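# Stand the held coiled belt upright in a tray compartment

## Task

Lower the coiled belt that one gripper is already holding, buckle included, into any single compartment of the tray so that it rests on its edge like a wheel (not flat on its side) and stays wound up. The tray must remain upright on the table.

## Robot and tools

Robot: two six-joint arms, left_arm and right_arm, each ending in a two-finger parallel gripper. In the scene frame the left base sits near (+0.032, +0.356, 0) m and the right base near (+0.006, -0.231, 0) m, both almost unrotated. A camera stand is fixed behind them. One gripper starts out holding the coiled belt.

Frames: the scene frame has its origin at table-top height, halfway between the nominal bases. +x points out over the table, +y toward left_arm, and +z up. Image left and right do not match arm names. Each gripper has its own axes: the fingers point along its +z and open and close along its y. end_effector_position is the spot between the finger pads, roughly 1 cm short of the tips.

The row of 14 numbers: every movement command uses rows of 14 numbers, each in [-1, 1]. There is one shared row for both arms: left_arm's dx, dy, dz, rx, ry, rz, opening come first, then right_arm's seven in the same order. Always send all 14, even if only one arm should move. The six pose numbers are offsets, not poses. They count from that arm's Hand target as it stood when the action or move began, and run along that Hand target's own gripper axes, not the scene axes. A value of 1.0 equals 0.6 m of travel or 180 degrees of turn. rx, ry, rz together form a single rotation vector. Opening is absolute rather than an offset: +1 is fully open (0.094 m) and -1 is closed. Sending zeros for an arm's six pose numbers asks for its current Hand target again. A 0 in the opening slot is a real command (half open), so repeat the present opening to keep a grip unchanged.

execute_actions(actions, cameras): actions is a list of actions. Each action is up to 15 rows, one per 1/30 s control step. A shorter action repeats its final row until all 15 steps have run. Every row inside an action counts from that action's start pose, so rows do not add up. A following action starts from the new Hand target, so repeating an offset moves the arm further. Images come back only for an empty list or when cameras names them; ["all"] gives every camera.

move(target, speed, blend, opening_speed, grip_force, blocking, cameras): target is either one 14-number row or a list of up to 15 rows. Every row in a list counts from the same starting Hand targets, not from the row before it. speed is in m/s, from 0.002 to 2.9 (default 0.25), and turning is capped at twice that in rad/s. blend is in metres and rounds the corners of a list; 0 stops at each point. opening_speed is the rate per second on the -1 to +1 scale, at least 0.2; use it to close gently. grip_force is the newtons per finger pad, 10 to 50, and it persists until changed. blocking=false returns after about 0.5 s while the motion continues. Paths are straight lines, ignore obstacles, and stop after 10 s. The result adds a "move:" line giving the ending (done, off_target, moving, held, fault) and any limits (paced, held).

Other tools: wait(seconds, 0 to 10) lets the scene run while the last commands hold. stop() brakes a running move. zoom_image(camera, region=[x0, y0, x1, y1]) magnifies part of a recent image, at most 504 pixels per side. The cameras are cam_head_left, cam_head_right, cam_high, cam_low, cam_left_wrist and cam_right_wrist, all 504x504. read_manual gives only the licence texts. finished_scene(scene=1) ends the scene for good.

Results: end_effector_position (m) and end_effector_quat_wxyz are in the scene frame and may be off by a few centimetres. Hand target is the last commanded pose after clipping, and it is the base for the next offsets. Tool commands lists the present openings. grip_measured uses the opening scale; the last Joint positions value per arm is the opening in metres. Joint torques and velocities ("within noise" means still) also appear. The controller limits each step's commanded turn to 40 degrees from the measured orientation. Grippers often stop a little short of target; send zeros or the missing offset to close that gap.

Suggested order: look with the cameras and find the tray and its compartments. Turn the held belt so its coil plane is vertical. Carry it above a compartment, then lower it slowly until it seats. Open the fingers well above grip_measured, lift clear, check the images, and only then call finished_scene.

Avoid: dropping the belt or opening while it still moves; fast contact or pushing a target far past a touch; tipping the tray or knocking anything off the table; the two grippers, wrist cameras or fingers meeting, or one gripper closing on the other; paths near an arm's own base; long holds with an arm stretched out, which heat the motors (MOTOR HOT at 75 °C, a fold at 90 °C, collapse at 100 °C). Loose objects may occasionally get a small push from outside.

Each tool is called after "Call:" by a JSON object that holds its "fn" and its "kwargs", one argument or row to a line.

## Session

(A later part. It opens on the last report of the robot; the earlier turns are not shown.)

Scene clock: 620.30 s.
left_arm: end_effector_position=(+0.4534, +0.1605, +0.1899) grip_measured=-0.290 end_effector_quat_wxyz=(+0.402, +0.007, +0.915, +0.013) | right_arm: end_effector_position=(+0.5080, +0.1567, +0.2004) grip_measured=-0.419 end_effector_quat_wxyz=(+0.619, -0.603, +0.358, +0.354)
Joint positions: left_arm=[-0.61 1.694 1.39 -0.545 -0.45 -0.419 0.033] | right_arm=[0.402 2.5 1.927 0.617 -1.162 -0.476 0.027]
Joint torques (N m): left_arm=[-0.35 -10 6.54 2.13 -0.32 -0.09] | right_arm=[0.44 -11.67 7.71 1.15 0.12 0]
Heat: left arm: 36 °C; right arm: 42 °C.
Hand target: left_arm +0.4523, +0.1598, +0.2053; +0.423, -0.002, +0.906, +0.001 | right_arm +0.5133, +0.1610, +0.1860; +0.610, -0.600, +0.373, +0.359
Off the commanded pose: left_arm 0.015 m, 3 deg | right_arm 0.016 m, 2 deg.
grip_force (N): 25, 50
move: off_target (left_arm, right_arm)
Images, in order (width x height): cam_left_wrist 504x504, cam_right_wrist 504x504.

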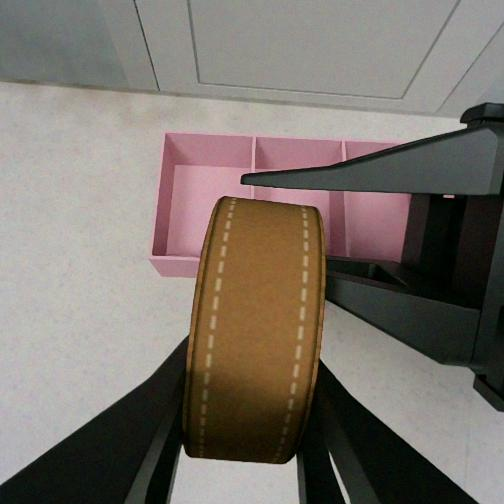

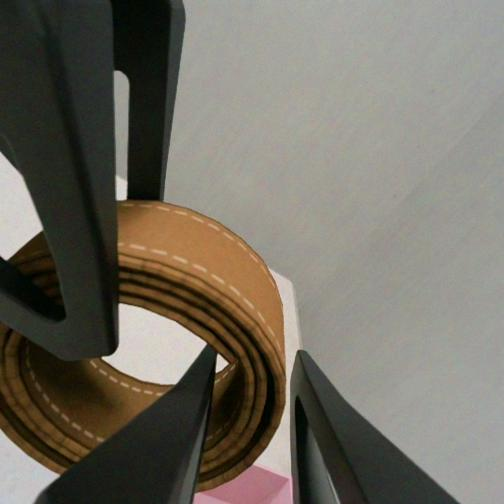

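Call:
{"fn": "move", "kwargs": {
  "target": [0, 0, 0, 0, 0, 0, -0.6, 0, 0, 0, 0, 0, 0, -0.9],
  "speed": 0.06,
  "opening_speed": 0.3,
  "cameras": ["cam_right_wrist", "cam_left_wrist"]
}}

Scene clock: 637.40 s.
left_arm: end_effector_position=(+0.4542, +0.1603, +0.1908) grip_measured=-0.290 end_effector_quat_wxyz=(+0.405, +0.003, +0.914, +0.012) | right_arm: end_effector_position=(+0.5095, +0.1575, +0.2013) grip_measured=-0.795 end_effector_quat_wxyz=(+0.620, -0.601, +0.361, +0.352)
Joint positions: left_arm=[-0.61 1.694 1.39 -0.54 -0.452 -0.425 0.033] | right_arm=[0.403 2.5 1.931 0.612 -1.152 -0.474 0.01]
Joint torques (N m): left_arm=[-0.36 -10 6.54 2.08 -0.3 -0.03] | right_arm=[0.29 -11.69 7.49 1.2 0.04 0.03]
Heat: left arm: 36 °C; right arm: 43 °C.
Hand target: left_arm +0.4523, +0.1598, +0.2053; +0.423, -0.002, +0.906, +0.001 | right_arm +0.5132, +0.1611, +0.1860; +0.610, -0.600, +0.373, +0.359
Off the commanded pose: left_arm 0.015 m, 3 deg | right_arm 0.016 m, 2 deg.
grip_force (N): 25, 50
move: off_target (left_arm, right_arm)
Images, in order (width x height): cam_left_wrist 504x504, cam_right_wrist 504x504.

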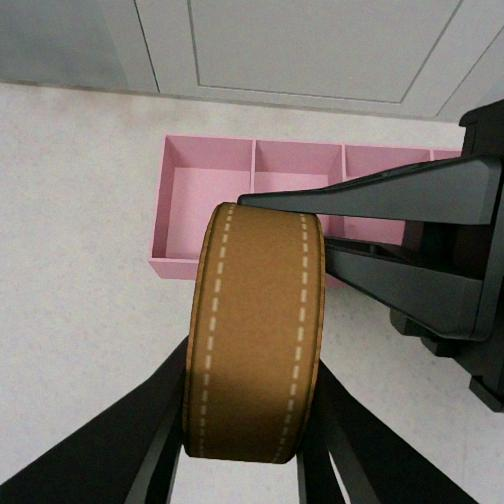

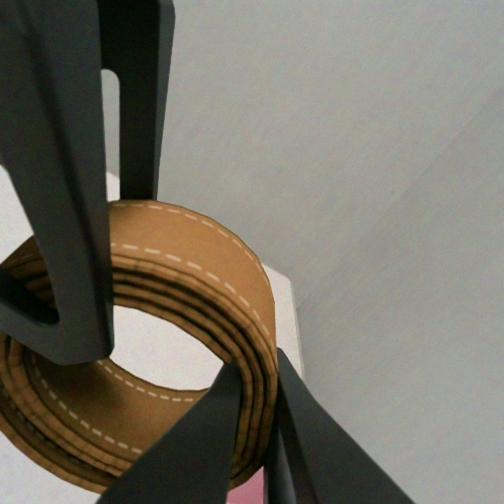

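Call:
{"fn": "move", "kwargs": {
  "target": [0, 0, 0, 0, 0, 0, 0.3, 0, 0, 0, 0, 0, 0, -0.9],
  "speed": 0.06,
  "opening_speed": 0.4,
  "cameras": ["cam_right_wrist", "cam_left_wrist"]
}}

Scene clock: 642.23 s.
left_arm: end_effector_position=(+0.4560, +0.1589, +0.1962) grip_measured=+0.298 end_effector_quat_wxyz=(+0.413, +0.001, +0.911, +0.005) | right_arm: end_effector_position=(+0.5107, +0.1580, +0.1910) grip_measured=-0.798 end_effector_quat_wxyz=(+0.614, -0.601, +0.368, +0.355)
Joint positions: left_arm=[-0.61 1.687 1.39 -0.524 -0.451 -0.425 0.061] | right_arm=[0.403 2.514 1.931 0.598 -1.151 -0.485 0.01]
Joint torques (N m): left_arm=[-0.36 -9.42 6.58 1.93 -0.31 -0.02] | right_arm=[0.18 -12.83 7.86 1.32 0.04 0.07]
Heat: left arm: 36 °C; right arm: 43 °C.
Hand target: left_arm +0.4522, +0.1598, +0.2053; +0.423, -0.002, +0.906, +0.001 | right_arm +0.5132, +0.1611, +0.1861; +0.610, -0.600, +0.373, +0.359
Off the commanded pose: left_arm 0.010 m, 1 deg | right_arm 0.006 m, 1 deg.
grip_force (N): 25, 50
move: done
Images, in order (width x height): cam_left_wrist 504x504, cam_right_wrist 504x504.

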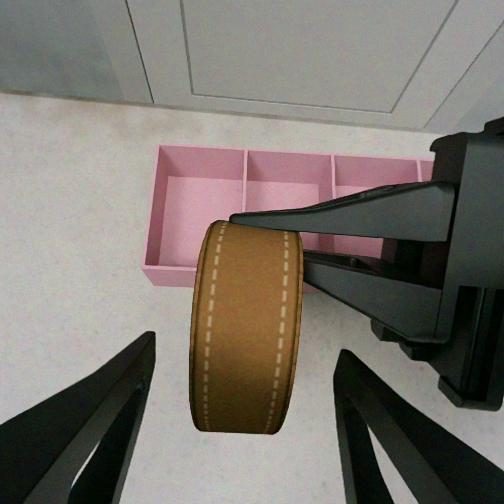

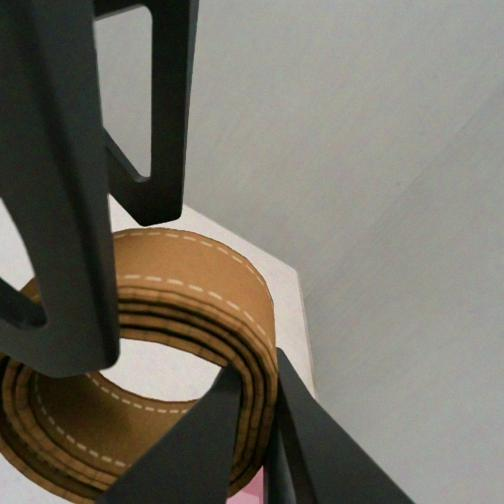

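Call:
{"fn": "move", "kwargs": {
  "target": [0, 0, -0.2167, 0, 0, 0, 0.3, 0, 0, 0, 0, 0, 0, -0.9],
  "speed": 0.12,
  "cameras": ["cam_right_wrist", "cam_left_wrist", "cam_high", "cam_low"]
}}

Scene clock: 645.57 s.
left_arm: end_effector_position=(+0.3561, +0.1553, +0.2786) grip_measured=+0.298 end_effector_quat_wxyz=(+0.417, +0.004, +0.909, +0.001) | right_arm: end_effector_position=(+0.5107, +0.1580, +0.1910) grip_measured=-0.798 end_effector_quat_wxyz=(+0.614, -0.601, +0.368, +0.355)
Joint positions: left_arm=[-0.825 1.452 1.495 -0.944 -0.587 -0.603 0.061] | right_arm=[0.403 2.514 1.931 0.598 -1.151 -0.485 0.01]
Joint torques (N m): left_arm=[-0.29 -5.82 8.83 1.41 -0.47 -0.11] | right_arm=[0.25 -12.77 7.8 1.31 0 0.11]
Heat: left arm: 36 °C; right arm: 43 °C.
Hand target: left_arm +0.3527, +0.1594, +0.2889; +0.423, -0.002, +0.906, +0.001 | right_arm +0.5132, +0.1611, +0.1861; +0.610, -0.600, +0.373, +0.359
Off the commanded pose: left_arm 0.012 m, 1 deg | right_arm 0.006 m, 1 deg.
grip_force (N): 25, 50
move: off_target (left_arm)
Images, in order (width x height): cam_high 504x504, cam_low 504x504, cam_left_wrist 504x504, cam_right_wrist 504x504.

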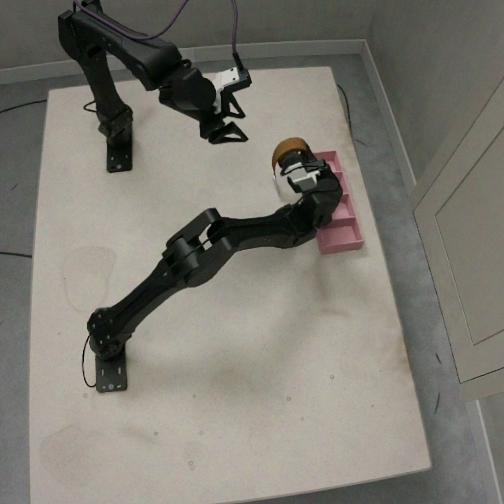

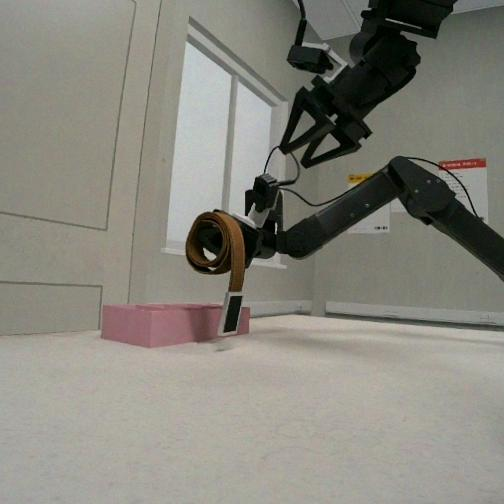

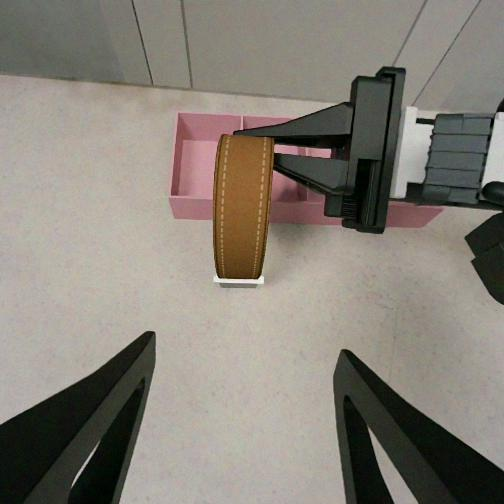

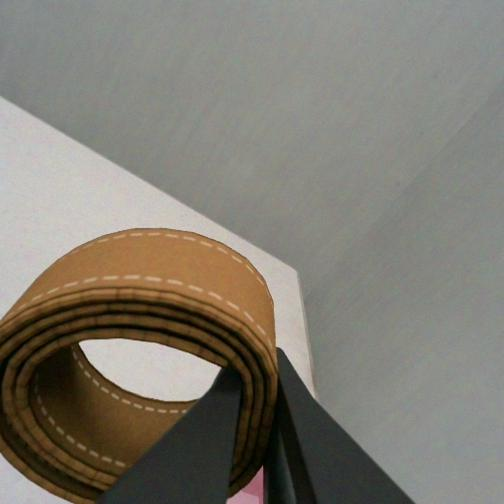

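Call:
{"fn": "move", "kwargs": {
  "target": [
    [0, 0, 0, 0, 0, 0, 0.3, 0, 0, 0, 0, 0, 0.333, -0.9],
    [0, 0, 0, 0, 0, 0, 0.3, 0, 0, 0, 0, 0, 0.667, -0.9],
    [0, 0, 0, 0, 0, 0, 0.3, 0, 0, 0, 0, 0, 0.8, -0.9]
  ],
  "speed": 0.2,
  "blend": [0.01, 0.01, 0],
  "cameras": ["cam_right_wrist", "cam_left_wrist", "cam_high", "cam_low"]
}}

Scene clock: 657.73 s.
left_arm: end_effector_position=(+0.3560, +0.1554, +0.2785) grip_measured=+0.298 end_effector_quat_wxyz=(+0.417, +0.004, +0.909, +0.001) | right_arm: end_effector_position=(+0.5107, +0.1580, +0.1863) grip_measured=-0.798 end_effector_quat_wxyz=(-0.159, +0.178, +0.687, +0.686)
Joint positions: left_arm=[-0.825 1.452 1.495 -0.945 -0.587 -0.603 0.061] | right_arm=[0.403 2.514 1.931 0.565 -1.151 2.036 0.009]
Joint torques (N m): left_arm=[-0.31 -5.81 8.84 1.42 -0.47 -0.11] | right_arm=[0.23 -12.62 8.02 1.61 0.02 -0.04]
Heat: left arm: 35 °C; right arm: 43 °C.
Hand target: left_arm +0.3527, +0.1594, +0.2889; +0.422, -0.002, +0.906, +0.001 | right_arm +0.5132, +0.1611, +0.1861; -0.152, +0.170, +0.686, +0.691
Off the commanded pose: left_arm 0.012 m, 1 deg | right_arm 0.004 m, 1 deg.
grip_force (N): 25, 50
move: off_target (left_arm)
Images, in order (width x height): cam_high 504x504, cam_low 504x504, cam_left_wrist 504x504, cam_right_wrist 504x504.

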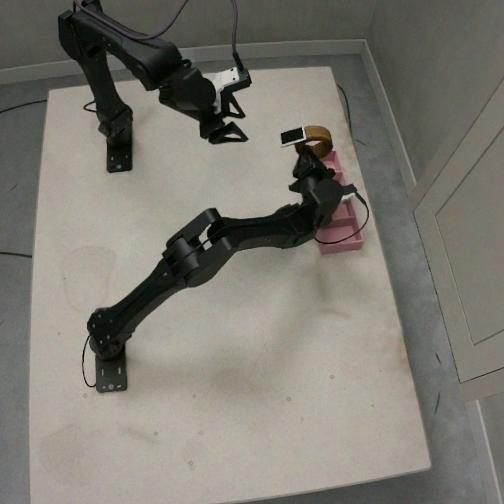

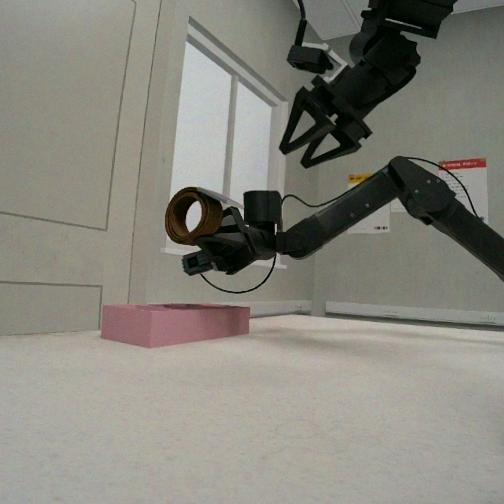

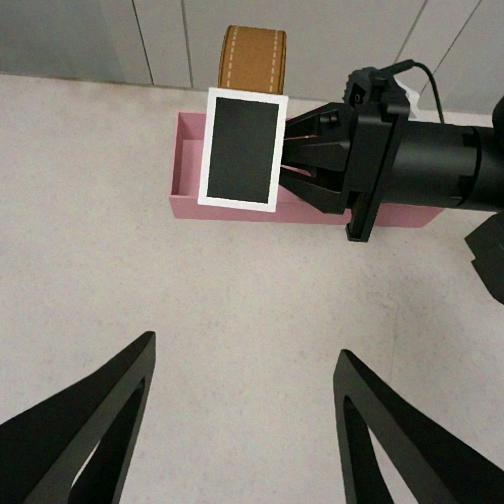

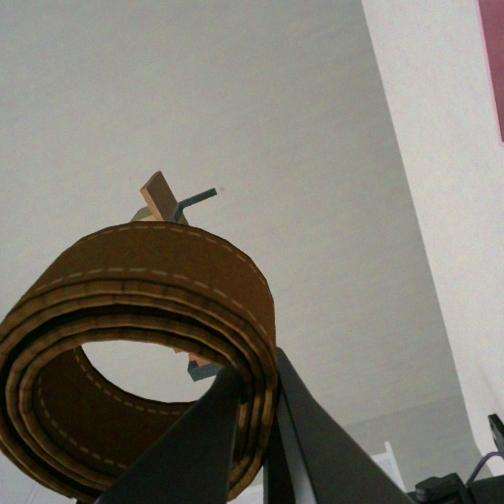

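Call:
{"fn": "zoom_image", "kwargs": {
  "camera": "cam_low",
  "region": [140, 170, 300, 290]
}}

Call:
{"fn": "zoom_image", "kwargs": {
  "camera": "cam_high",
  "region": [260, 100, 380, 220]
}}

Call:
{"fn": "zoom_image", "kwargs": {
  "camera": "cam_left_wrist",
  "region": [150, 0, 400, 250]
}}

Scaled by 3.150 from the camera's 504x504 image, which has a finer 720x720 frame.

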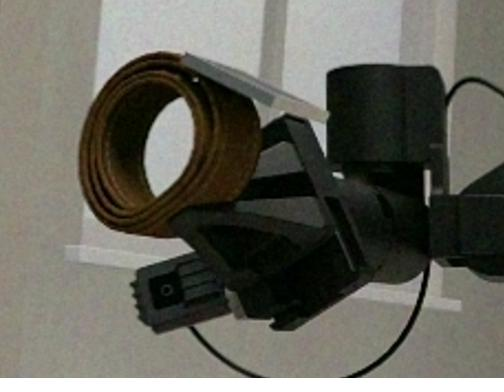

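Scaled by 4.200 from the camera's 504x504 image, which has a finer 720x720 frame.

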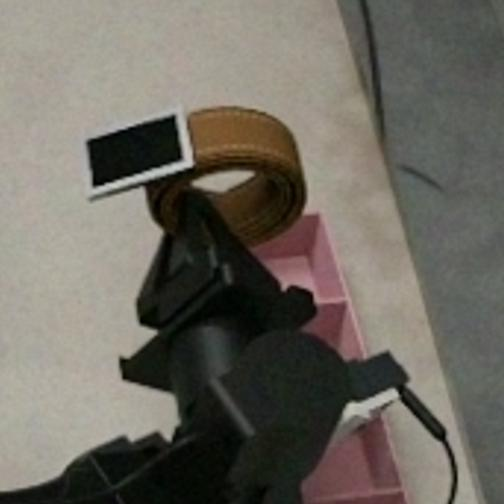

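Scaled by 2.016 from the camera's 504x504 image, which has a finer 720x720 frame.

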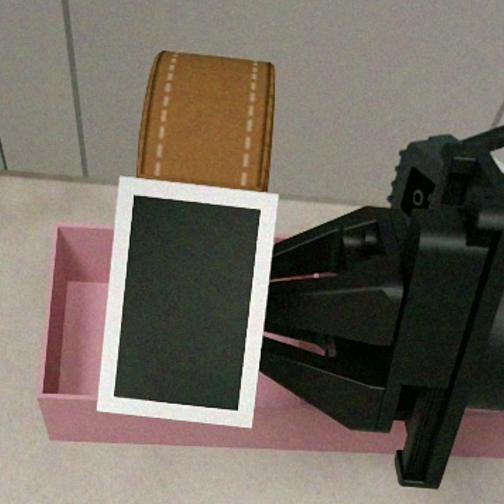

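Call:
{"fn": "move", "kwargs": {
  "target": [0, 0, 0, 0, 0, 0, 0.3, 0, 0, 0, 0, 0, -0.222, -0.9],
  "speed": 0.2,
  "cameras": ["cam_right_wrist", "cam_left_wrist", "cam_high", "cam_low"]
}}

Call:
{"fn": "zoom_image", "kwargs": {
  "camera": "cam_low",
  "region": [140, 150, 300, 270]
}}

Call:
{"fn": "zoom_image", "kwargs": {
  "camera": "cam_left_wrist",
  "region": [150, 0, 400, 250]
}}

Scene clock: 723.70 s.
left_arm: end_effector_position=(+0.3560, +0.1554, +0.2785) grip_measured=+0.298 end_effector_quat_wxyz=(+0.417, +0.004, +0.909, +0.001) | right_arm: end_effector_position=(+0.5107, +0.1580, +0.1868) grip_measured=-0.798 end_effector_quat_wxyz=(+0.082, -0.065, +0.706, +0.700)
Joint positions: left_arm=[-0.825 1.452 1.495 -0.945 -0.587 -0.603 0.061] | right_arm=[0.403 2.514 1.931 0.569 -1.151 1.35 0.009]
Joint torques (N m): left_arm=[-0.31 -5.79 8.83 1.42 -0.46 -0.11] | right_arm=[0.31 -12.85 7.82 1.61 -0.03 -0.08]
Heat: left arm: 37 °C; right arm: 44 °C.
Hand target: left_arm +0.3527, +0.1594, +0.2889; +0.422, -0.002, +0.906, +0.001 | right_arm +0.5132, +0.1611, +0.1860; +0.093, -0.075, +0.702, +0.702
Off the commanded pose: left_arm 0.012 m, 1 deg | right_arm 0.004 m, 2 deg.
grip_force (N): 25, 50
move: off_target (left_arm)
Images, in order (width x height): cam_high 504x504, cam_low 504x504, cam_left_wrist 504x504, cam_right_wrist 504x504.

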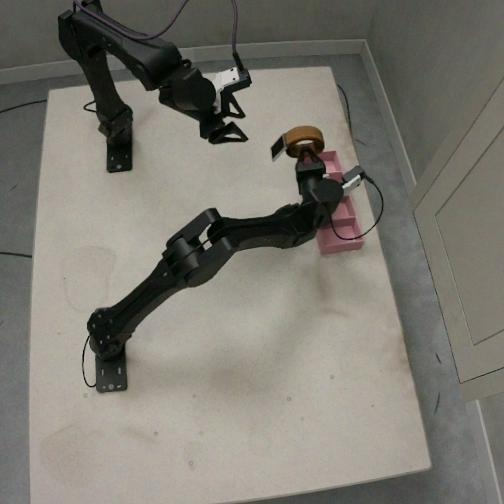

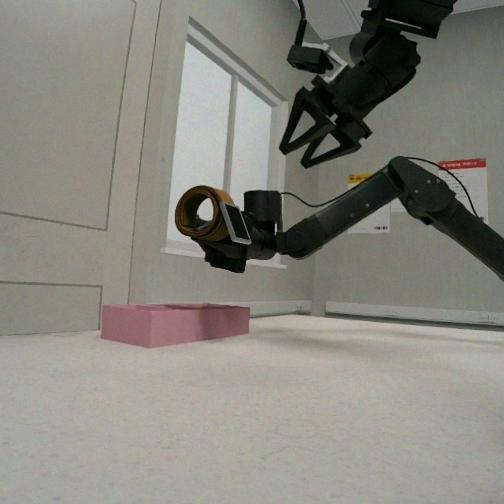

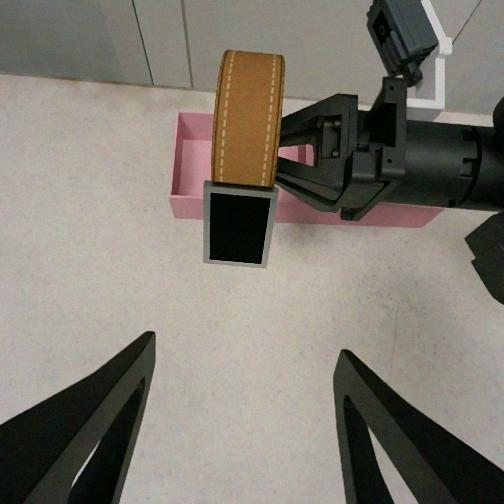

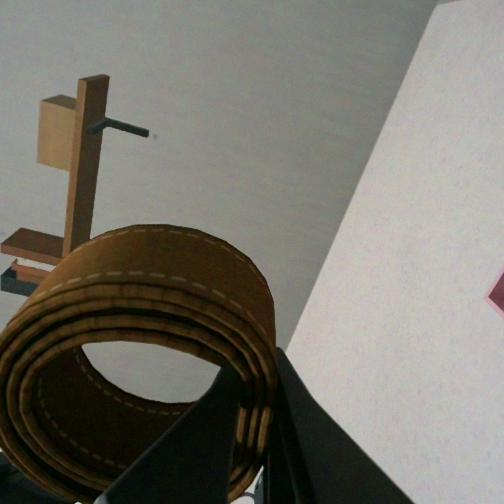

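Scaled by 3.150 from the camera's 504x504 image, which has a finer 720x720 frame.

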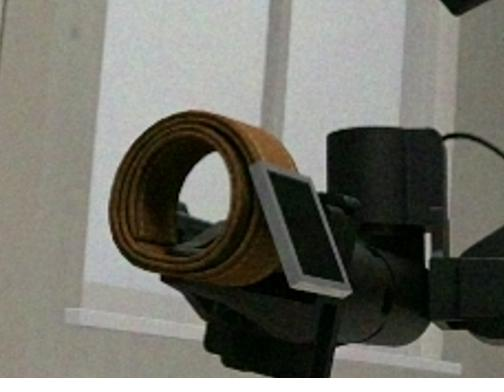

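Scaled by 2.016 from the camera's 504x504 image, which has a finer 720x720 frame.

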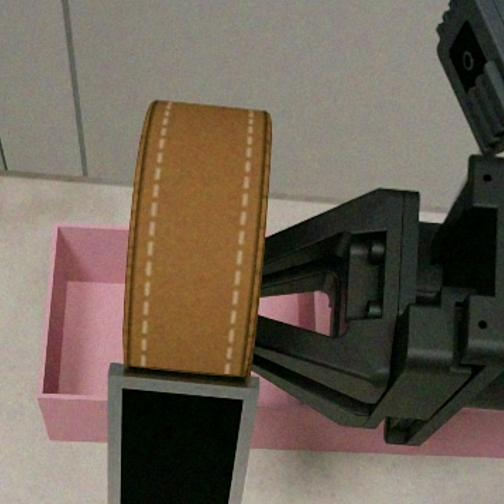

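Call:
{"fn": "move", "kwargs": {
  "target": [-0.0893, 0.0043, 0.1863, 0, 0.083, 0, 0.3, 0.0197, -0.081, 0, 0, 0, -0.067, -0.9],
  "speed": 0.12,
  "cameras": ["cam_right_wrist", "cam_left_wrist", "cam_high", "cam_low"]
}}

Call:
{"fn": "zoom_image", "kwargs": {
  "camera": "cam_low",
  "region": [140, 150, 300, 310]
}}

Call:
{"fn": "zoom_image", "kwargs": {
  "camera": "cam_left_wrist",
  "region": [100, 50, 400, 350]
}}

Scene clock: 751.67 s.
left_arm: end_effector_position=(+0.4711, +0.1627, +0.2667) grip_measured=+0.298 end_effector_quat_wxyz=(+0.315, -0.008, +0.949, -0.009) | right_arm: end_effector_position=(+0.5138, +0.1593, +0.1448) grip_measured=-0.798 end_effector_quat_wxyz=(+0.161, -0.144, +0.693, +0.688)
Joint positions: left_arm=[-0.529 1.938 2.128 -1.182 -0.294 -0.455 0.061] | right_arm=[0.403 2.605 1.92 0.684 -1.151 1.135 0.009]
Joint torques (N m): left_arm=[0.16 -6.39 8.55 1.35 -0.18 0.11] | right_arm=[0.35 -13.04 5.49 1.71 -0.02 -0.09]
Heat: left arm: 37 °C; right arm: 44 °C.
Hand target: left_arm +0.4727, +0.1624, +0.2580; +0.301, -0.002, +0.954, +0.001 | right_arm +0.5132, +0.1612, +0.1362; +0.166, -0.148, +0.691, +0.688
Off the commanded pose: left_arm 0.009 m, 2 deg | right_arm 0.009 m, 1 deg.
grip_force (N): 25, 50
move: done
Images, in order (width x height): cam_high 504x504, cam_low 504x504, cam_left_wrist 504x504, cam_right_wrist 504x504.

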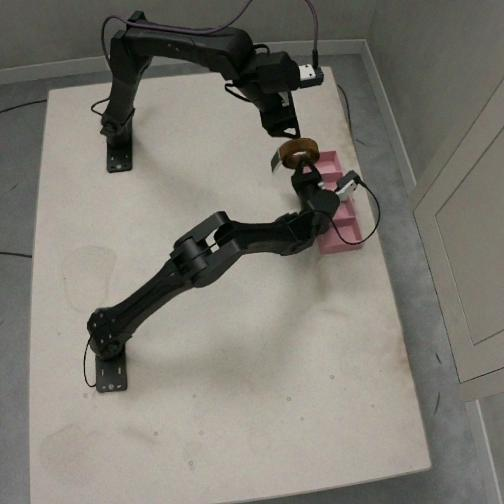

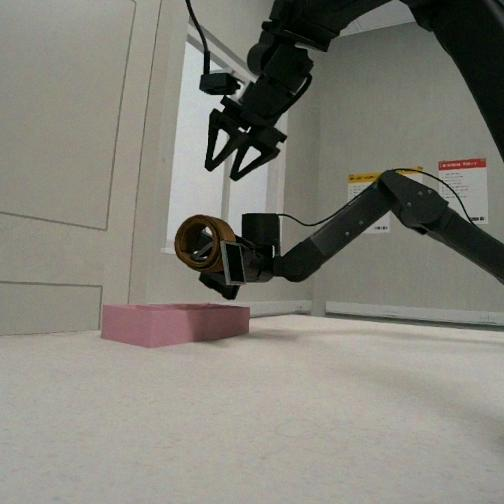

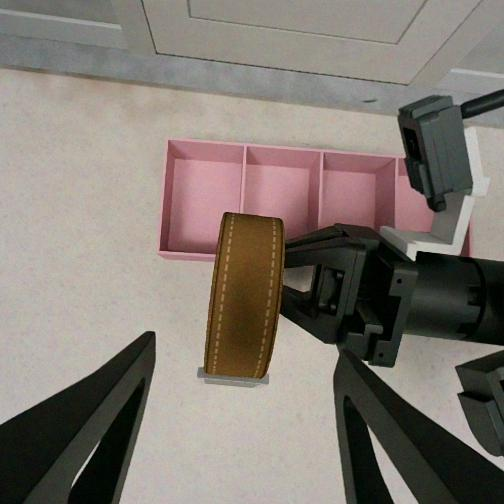

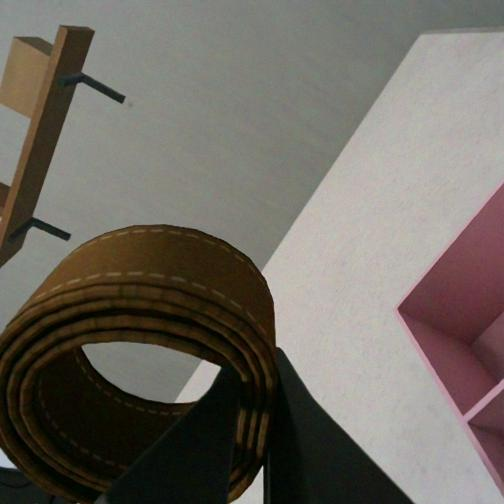

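Scaled by 3.150 from the camera's 504x504 image, which has a finer 720x720 frame.

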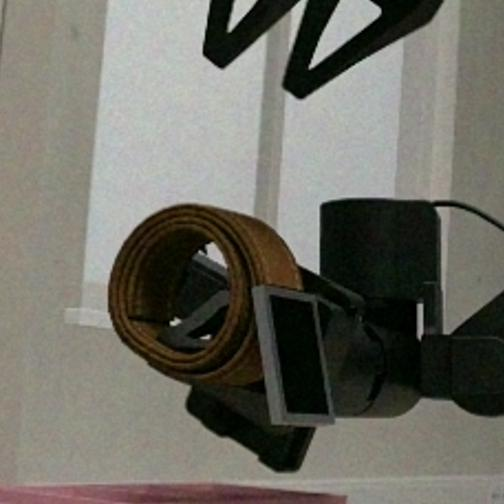

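Scaled by 1.680 from the camera's 504x504 image, which has a finer 720x720 frame.

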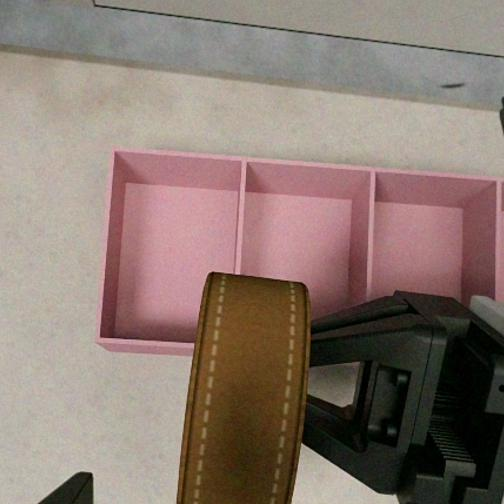

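Call:
{"fn": "move", "kwargs": {
  "target": [0, -0.001, 0.1, 0, 0, 0, 0.3, 0, 0, 0, 0, 0, 0, -0.9],
  "speed": 0.1,
  "cameras": ["cam_left_wrist", "cam_low"]
}}

Call:
{"fn": "zoom_image", "kwargs": {
  "camera": "cam_left_wrist",
  "region": [100, 120, 400, 420]
}}

Call:
{"fn": "zoom_image", "kwargs": {
  "camera": "cam_low",
  "region": [140, 150, 300, 310]
}}

Scene clock: 775.70 s.
left_arm: end_effector_position=(+0.5036, +0.1614, +0.2264) grip_measured=+0.298 end_effector_quat_wxyz=(+0.315, -0.007, +0.949, -0.009) | right_arm: end_effector_position=(+0.5138, +0.1593, +0.1449) grip_measured=-0.798 end_effector_quat_wxyz=(+0.161, -0.144, +0.692, +0.688)
Joint positions: left_arm=[-0.492 2.004 2.05 -1.03 -0.273 -0.42 0.061] | right_arm=[0.403 2.605 1.92 0.684 -1.151 1.135 0.009]
Joint torques (N m): left_arm=[0.42 -7.36 5.94 1.8 -0.16 0.09] | right_arm=[0.23 -13.12 5.65 1.71 -0.01 -0.07]
Heat: left arm: 36 °C; right arm: 47 °C.
Hand target: left_arm +0.5072, +0.1620, +0.2089; +0.301, -0.002, +0.954, +0.001 | right_arm +0.5132, +0.1612, +0.1362; +0.166, -0.148, +0.690, +0.688
Off the commanded pose: left_arm 0.018 m, 2 deg | right_arm 0.009 m, 1 deg.
grip_force (N): 25, 50
move: off_target (left_arm)
Images, in order (width x height): cam_low 504x504, cam_left_wrist 504x504.

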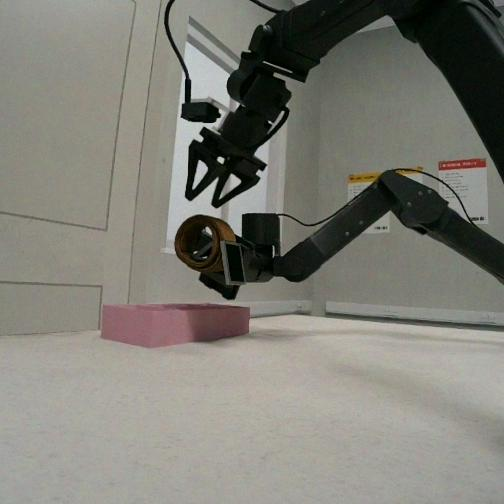

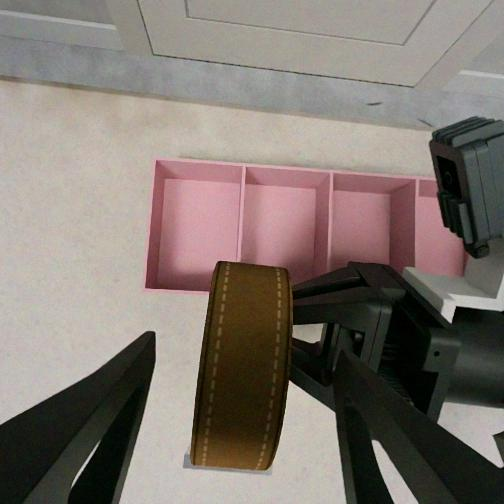

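Scaled by 1.680 from the camera's 504x504 image, which has a finer 720x720 frame.

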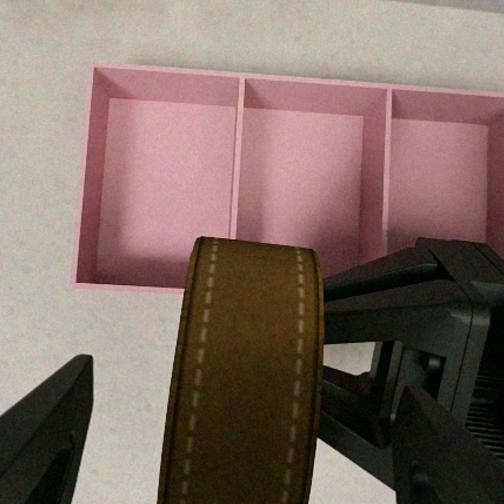

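Scaled by 3.150 from the camera's 504x504 image, which has a finer 720x720 frame.

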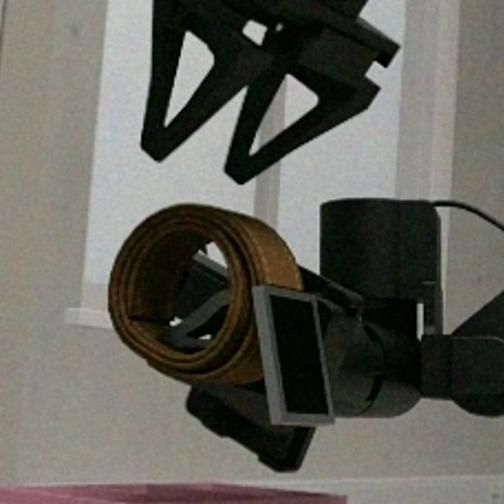

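Call:
{"fn": "move", "kwargs": {
  "target": [0, 0, 0.0633, 0, 0, 0, 0.3, 0, 0, 0, 0, 0, 0, -0.9],
  "speed": 0.08,
  "cameras": ["cam_left_wrist", "cam_low"]
}}

Call:
{"fn": "zoom_image", "kwargs": {
  "camera": "cam_left_wrist",
  "region": [100, 180, 400, 480]
}}

Call:
{"fn": "zoom_image", "kwargs": {
  "camera": "cam_low",
  "region": [140, 150, 300, 310]
}}

Scene clock: 781.30 s.
left_arm: end_effector_position=(+0.5261, +0.1609, +0.1972) grip_measured=+0.298 end_effector_quat_wxyz=(+0.316, -0.007, +0.949, -0.009) | right_arm: end_effector_position=(+0.5138, +0.1593, +0.1449) grip_measured=-0.798 end_effector_quat_wxyz=(+0.161, -0.144, +0.692, +0.688)
Joint positions: left_arm=[-0.469 2.062 2.015 -0.929 -0.261 -0.399 0.061] | right_arm=[0.403 2.605 1.92 0.684 -1.151 1.135 0.009]
Joint torques (N m): left_arm=[0.4 -7.8 6.12 1.78 -0.15 0.09] | right_arm=[0.28 -13.07 5.53 1.7 0 -0.08]
Heat: left arm: 35 °C; right arm: 47 °C.
Hand target: left_arm +0.5290, +0.1622, +0.1777; +0.301, -0.002, +0.954, +0.001 | right_arm +0.5132, +0.1612, +0.1362; +0.166, -0.148, +0.690, +0.688
Off the commanded pose: left_arm 0.020 m, 2 deg | right_arm 0.009 m, 1 deg.
grip_force (N): 25, 50
move: off_target (left_arm)
Images, in order (width x height): cam_low 504x504, cam_left_wrist 504x504.

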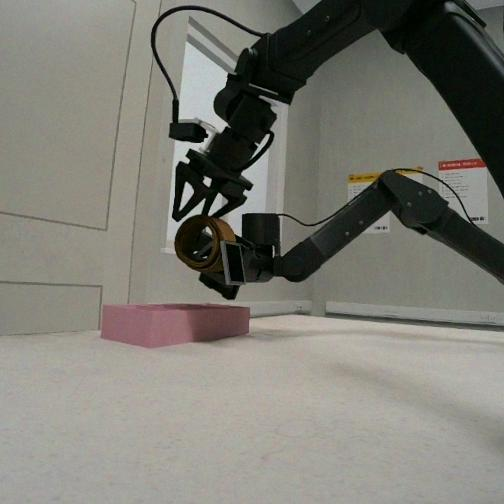

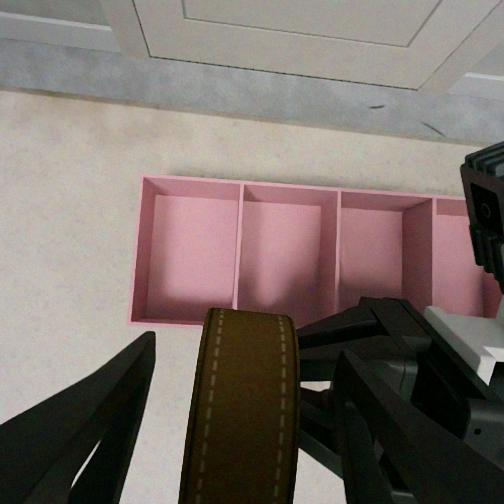

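Scaled by 1.680 from the camera's 504x504 image, which has a finer 720x720 frame.

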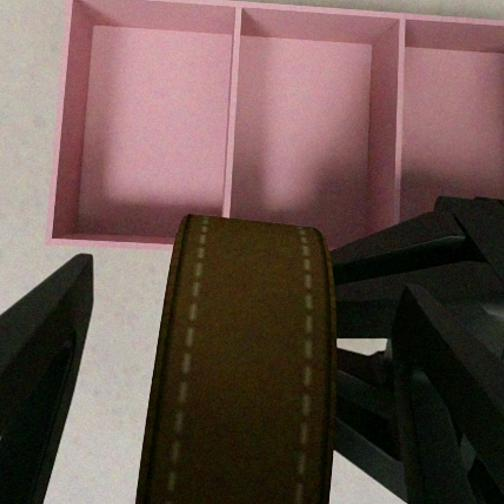

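Scaled by 3.150 from the camera's 504x504 image, which has a finer 720x720 frame.

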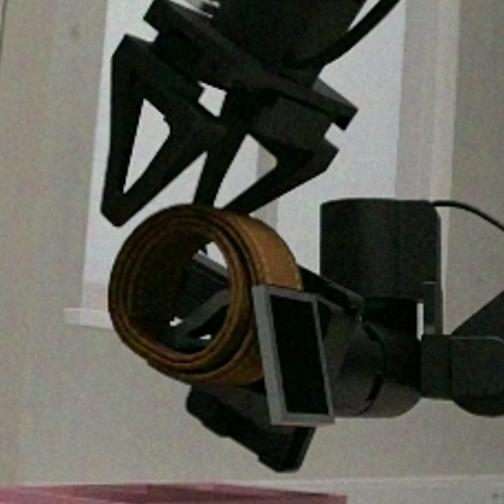

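Call:
{"fn": "execute_actions", "kwargs": {
  "actions": [],
  "cameras": ["cam_low","cam_left_wrist","cam_high"]
}}

Scene clock: 796.73 s.
left_arm: end_effector_position=(+0.5262, +0.1609, +0.1972) grip_measured=+0.298 end_effector_quat_wxyz=(+0.316, -0.007, +0.949, -0.009) | right_arm: end_effector_position=(+0.5138, +0.1593, +0.1449) grip_measured=-0.798 end_effector_quat_wxyz=(+0.161, -0.144, +0.692, +0.688)
Joint positions: left_arm=[-0.469 2.062 2.015 -0.928 -0.261 -0.399 0.061] | right_arm=[0.403 2.605 1.92 0.684 -1.151 1.135 0.009]
Joint velocities: within noise
Joint torques (N m): left_arm=[0.42 -7.8 6.16 1.76 -0.15 0.11] | right_arm=[0.17 -13.03 5.57 1.71 0.01 -0.1]
Heat: left arm: 34 °C; right arm: 48 °C.
Hand target: left_arm +0.5290, +0.1622, +0.1777; +0.301, -0.002, +0.954, +0.001 | right_arm +0.5132, +0.1612, +0.1362; +0.166, -0.148, +0.690, +0.688
Tool commands: left_gripper/opening=+0.3 right_gripper/opening=-0.9
Off the commanded pose: left_arm 0.020 m, 2 deg | right_arm 0.009 m, 1 deg.
grip_force (N): 25, 50
Images, in order (width x height): cam_high 504x504, cam_low 504x504, cam_left_wrist 504x504.

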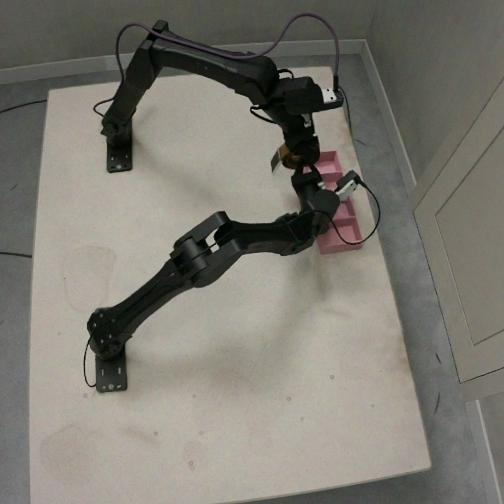

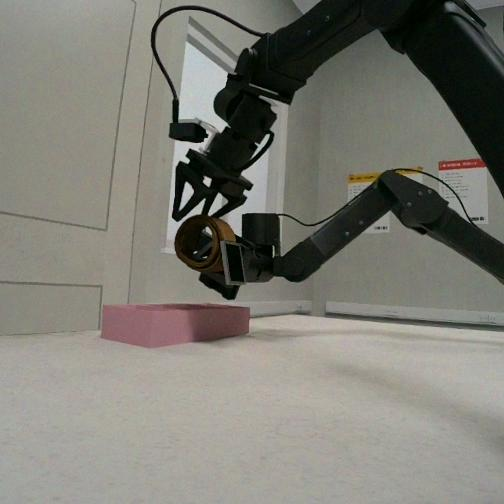

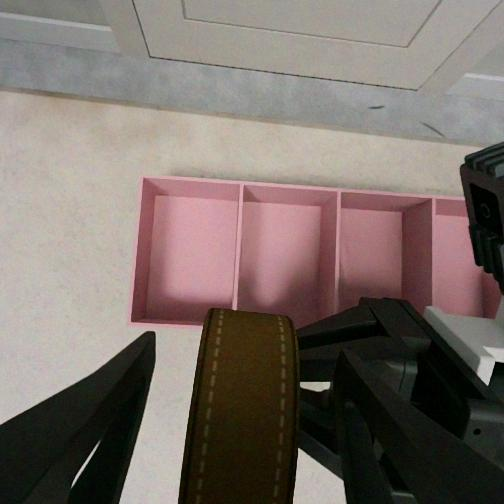

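Call:
{"fn": "zoom_image", "kwargs": {
  "camera": "cam_low",
  "region": [130, 130, 310, 310]
}}

Scaled by 2.800 from the camera's 504x504 image, which has a finer 720x720 frame.

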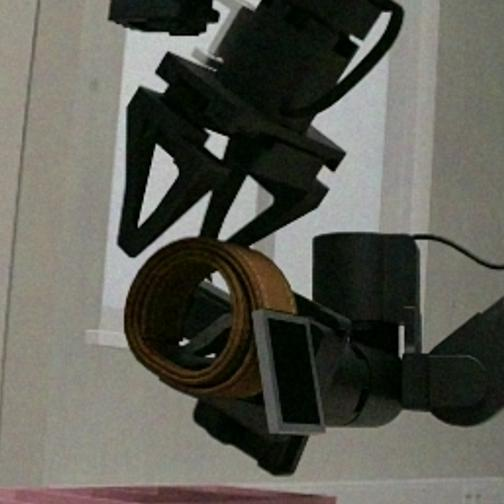

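Call:
{"fn": "move", "kwargs": {
  "target": [0.0114, 0, 0.0164, 0, 0, 0, 0.3, 0, 0, 0, 0, 0, 0, -0.9],
  "speed": 0.05,
  "cameras": ["cam_low","cam_left_wrist"]
}}

Call:
{"fn": "zoom_image", "kwargs": {
  "camera": "cam_low",
  "region": [130, 130, 310, 310]
}}

Scene clock: 825.83 s.
left_arm: end_effector_position=(+0.5279, +0.1599, +0.1843) grip_measured=+0.298 end_effector_quat_wxyz=(+0.316, -0.007, +0.949, -0.009) | right_arm: end_effector_position=(+0.5138, +0.1593, +0.1449) grip_measured=-0.798 end_effector_quat_wxyz=(+0.161, -0.144, +0.692, +0.688)
Joint positions: left_arm=[-0.469 2.062 1.964 -0.878 -0.261 -0.399 0.061] | right_arm=[0.403 2.605 1.92 0.684 -1.151 1.135 0.009]
Joint torques (N m): left_arm=[0.46 -8.29 5.79 1.77 -0.15 0.11] | right_arm=[0.28 -13.11 5.65 1.67 0.01 -0.09]
Heat: left arm: 34 °C; right arm: 48 °C.
Hand target: left_arm +0.5291, +0.1621, +0.1658; +0.301, -0.002, +0.954, +0.001 | right_arm +0.5132, +0.1612, +0.1362; +0.166, -0.148, +0.690, +0.688
Off the commanded pose: left_arm 0.019 m, 2 deg | right_arm 0.009 m, 1 deg.
grip_force (N): 25, 50
move: off_target (left_arm)
Images, in order (width x height): cam_low 504x504, cam_left_wrist 504x504.

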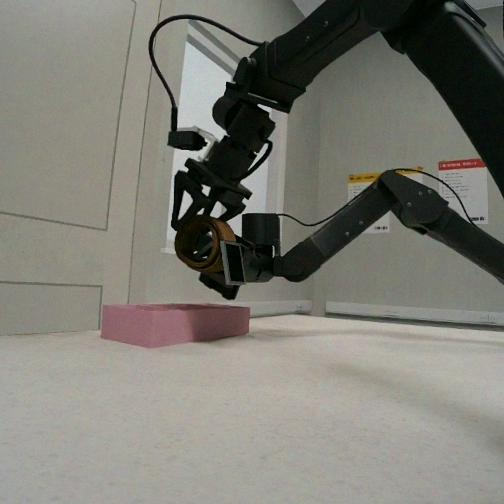

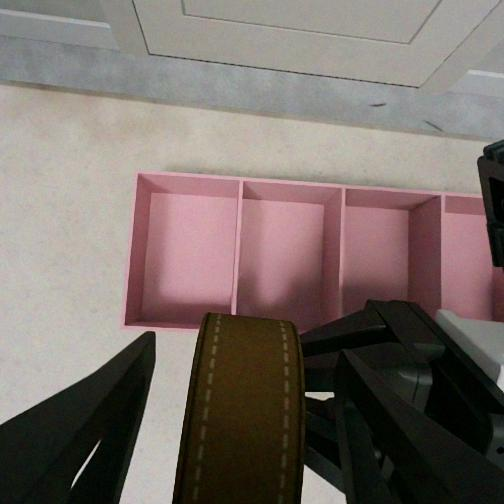

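Scaled by 2.800 from the camera's 504x504 image, which has a finer 720x720 frame.

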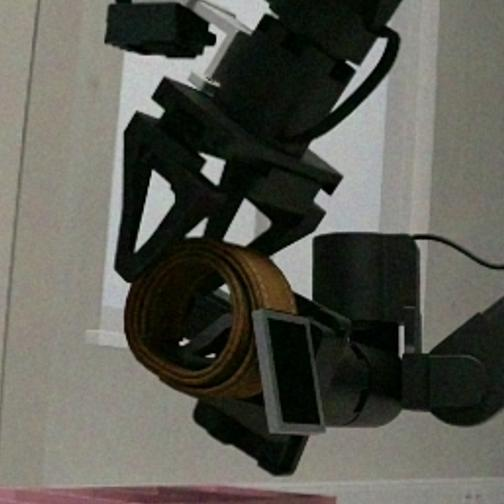

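Call:
{"fn": "zoom_image", "kwargs": {
  "camera": "cam_low",
  "region": [165, 165, 255, 255]
}}

Scaled by 5.600 from the camera's 504x504 image, which has a finer 720x720 frame.

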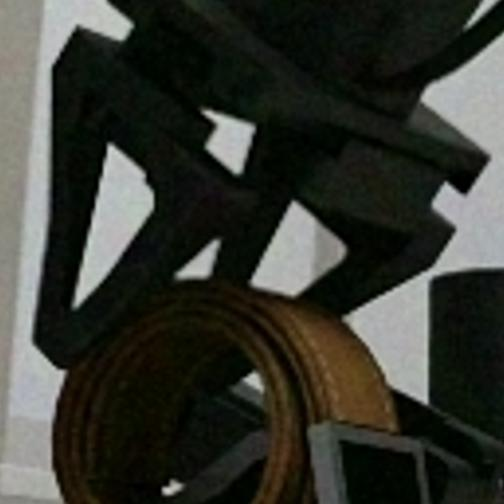

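Call:
{"fn": "move", "kwargs": {
  "target": [0, 0, 0, 0, 0, 0, -0.6, 0, 0, 0, 0, 0, 0, -0.9],
  "speed": 0.05,
  "grip_force": [25, 50],
  "opening_speed": 0.5,
  "cameras": ["cam_low","cam_left_wrist"]
}}

Call:
{"fn": "zoom_image", "kwargs": {
  "camera": "cam_low",
  "region": [130, 130, 310, 310]
}}

Scene clock: 852.00 s.
left_arm: end_effector_position=(+0.5280, +0.1599, +0.1844) grip_measured=-0.288 end_effector_quat_wxyz=(+0.316, -0.006, +0.949, -0.009) | right_arm: end_effector_position=(+0.5138, +0.1593, +0.1449) grip_measured=-0.798 end_effector_quat_wxyz=(+0.161, -0.144, +0.692, +0.688)
Joint positions: left_arm=[-0.469 2.062 1.964 -0.877 -0.261 -0.398 0.033] | right_arm=[0.403 2.605 1.92 0.684 -1.151 1.135 0.009]
Joint torques (N m): left_arm=[0.43 -8.31 5.78 1.77 -0.15 0.11] | right_arm=[0.24 -13.15 5.61 1.66 -0.01 -0.05]
Heat: left arm: 34 °C; right arm: 49 °C.
Hand target: left_arm +0.5291, +0.1622, +0.1658; +0.301, -0.002, +0.954, +0.001 | right_arm +0.5132, +0.1612, +0.1362; +0.166, -0.148, +0.691, +0.688
Off the commanded pose: left_arm 0.019 m, 2 deg | right_arm 0.009 m, 1 deg.
grip_force (N): 25, 50
move: off_target (left_arm)
Images, in order (width x height): cam_low 504x504, cam_left_wrist 504x504.

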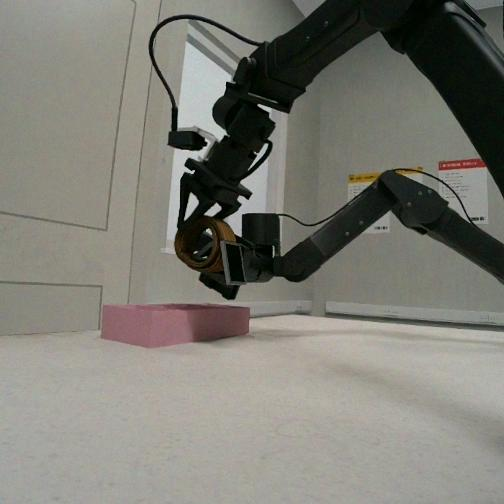

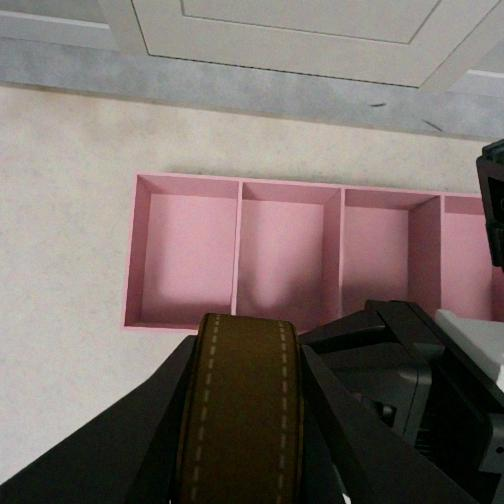

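Scaled by 2.800 from the camera's 504x504 image, which has a finer 720x720 frame.

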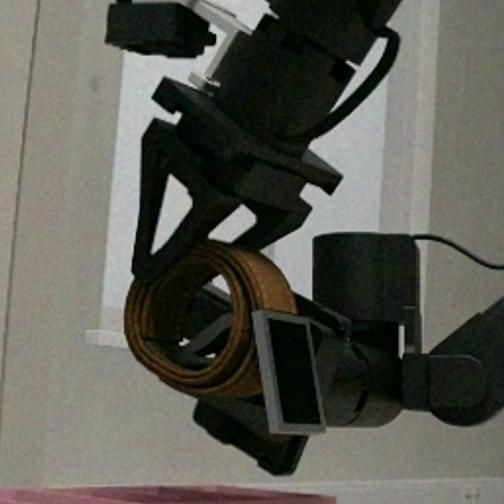

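Call:
{"fn": "move", "kwargs": {
  "target": [0, 0, 0, 0, 0, 0, -0.6, 0, 0, 0, 0, 0, 0, -0.42],
  "speed": 0.05,
  "grip_force": [35, 50],
  "opening_speed": 0.4,
  "cameras": ["cam_low"]
}}

Call:
{"fn": "zoom_image", "kwargs": {
  "camera": "cam_low",
  "region": [130, 130, 310, 310]
}}

Scene clock: 856.43 s.
left_arm: end_effector_position=(+0.5284, +0.1592, +0.1847) grip_measured=-0.299 end_effector_quat_wxyz=(+0.317, -0.006, +0.948, -0.011) | right_arm: end_effector_position=(+0.5143, +0.1592, +0.1468) grip_measured=-0.421 end_effector_quat_wxyz=(+0.167, -0.147, +0.690, +0.689)
Joint positions: left_arm=[-0.469 2.062 1.964 -0.874 -0.258 -0.398 0.033] | right_arm=[0.403 2.605 1.92 0.697 -1.149 1.135 0.027]
Joint torques (N m): left_arm=[0.44 -8.31 5.81 1.72 -0.18 0.11] | right_arm=[0.43 -12.88 5.46 1.55 -0.04 -0.1]
Heat: left arm: 34 °C; right arm: 49 °C.
Hand target: left_arm +0.5291, +0.1622, +0.1658; +0.301, -0.002, +0.954, +0.001 | right_arm +0.5132, +0.1612, +0.1362; +0.166, -0.148, +0.691, +0.688
Off the commanded pose: left_arm 0.019 m, 2 deg | right_arm 0.011 m, 0 deg.
grip_force (N): 35, 50
move: off_target (left_arm, right_arm)
Images, in order (width x height): cam_low 504x504.

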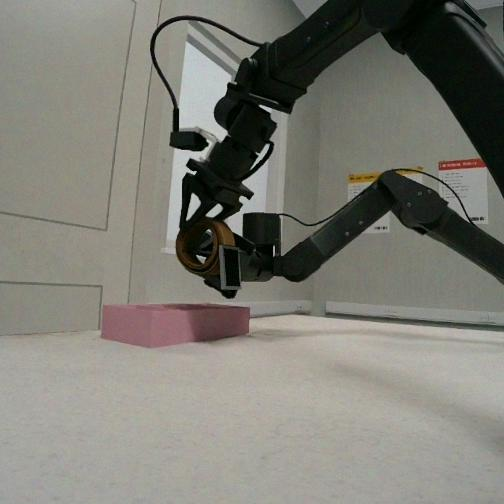

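Scaled by 2.800 from the camera's 504x504 image, which has a finer 720x720 frame.

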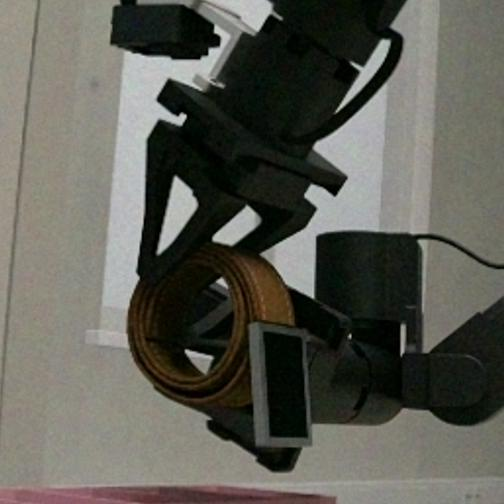

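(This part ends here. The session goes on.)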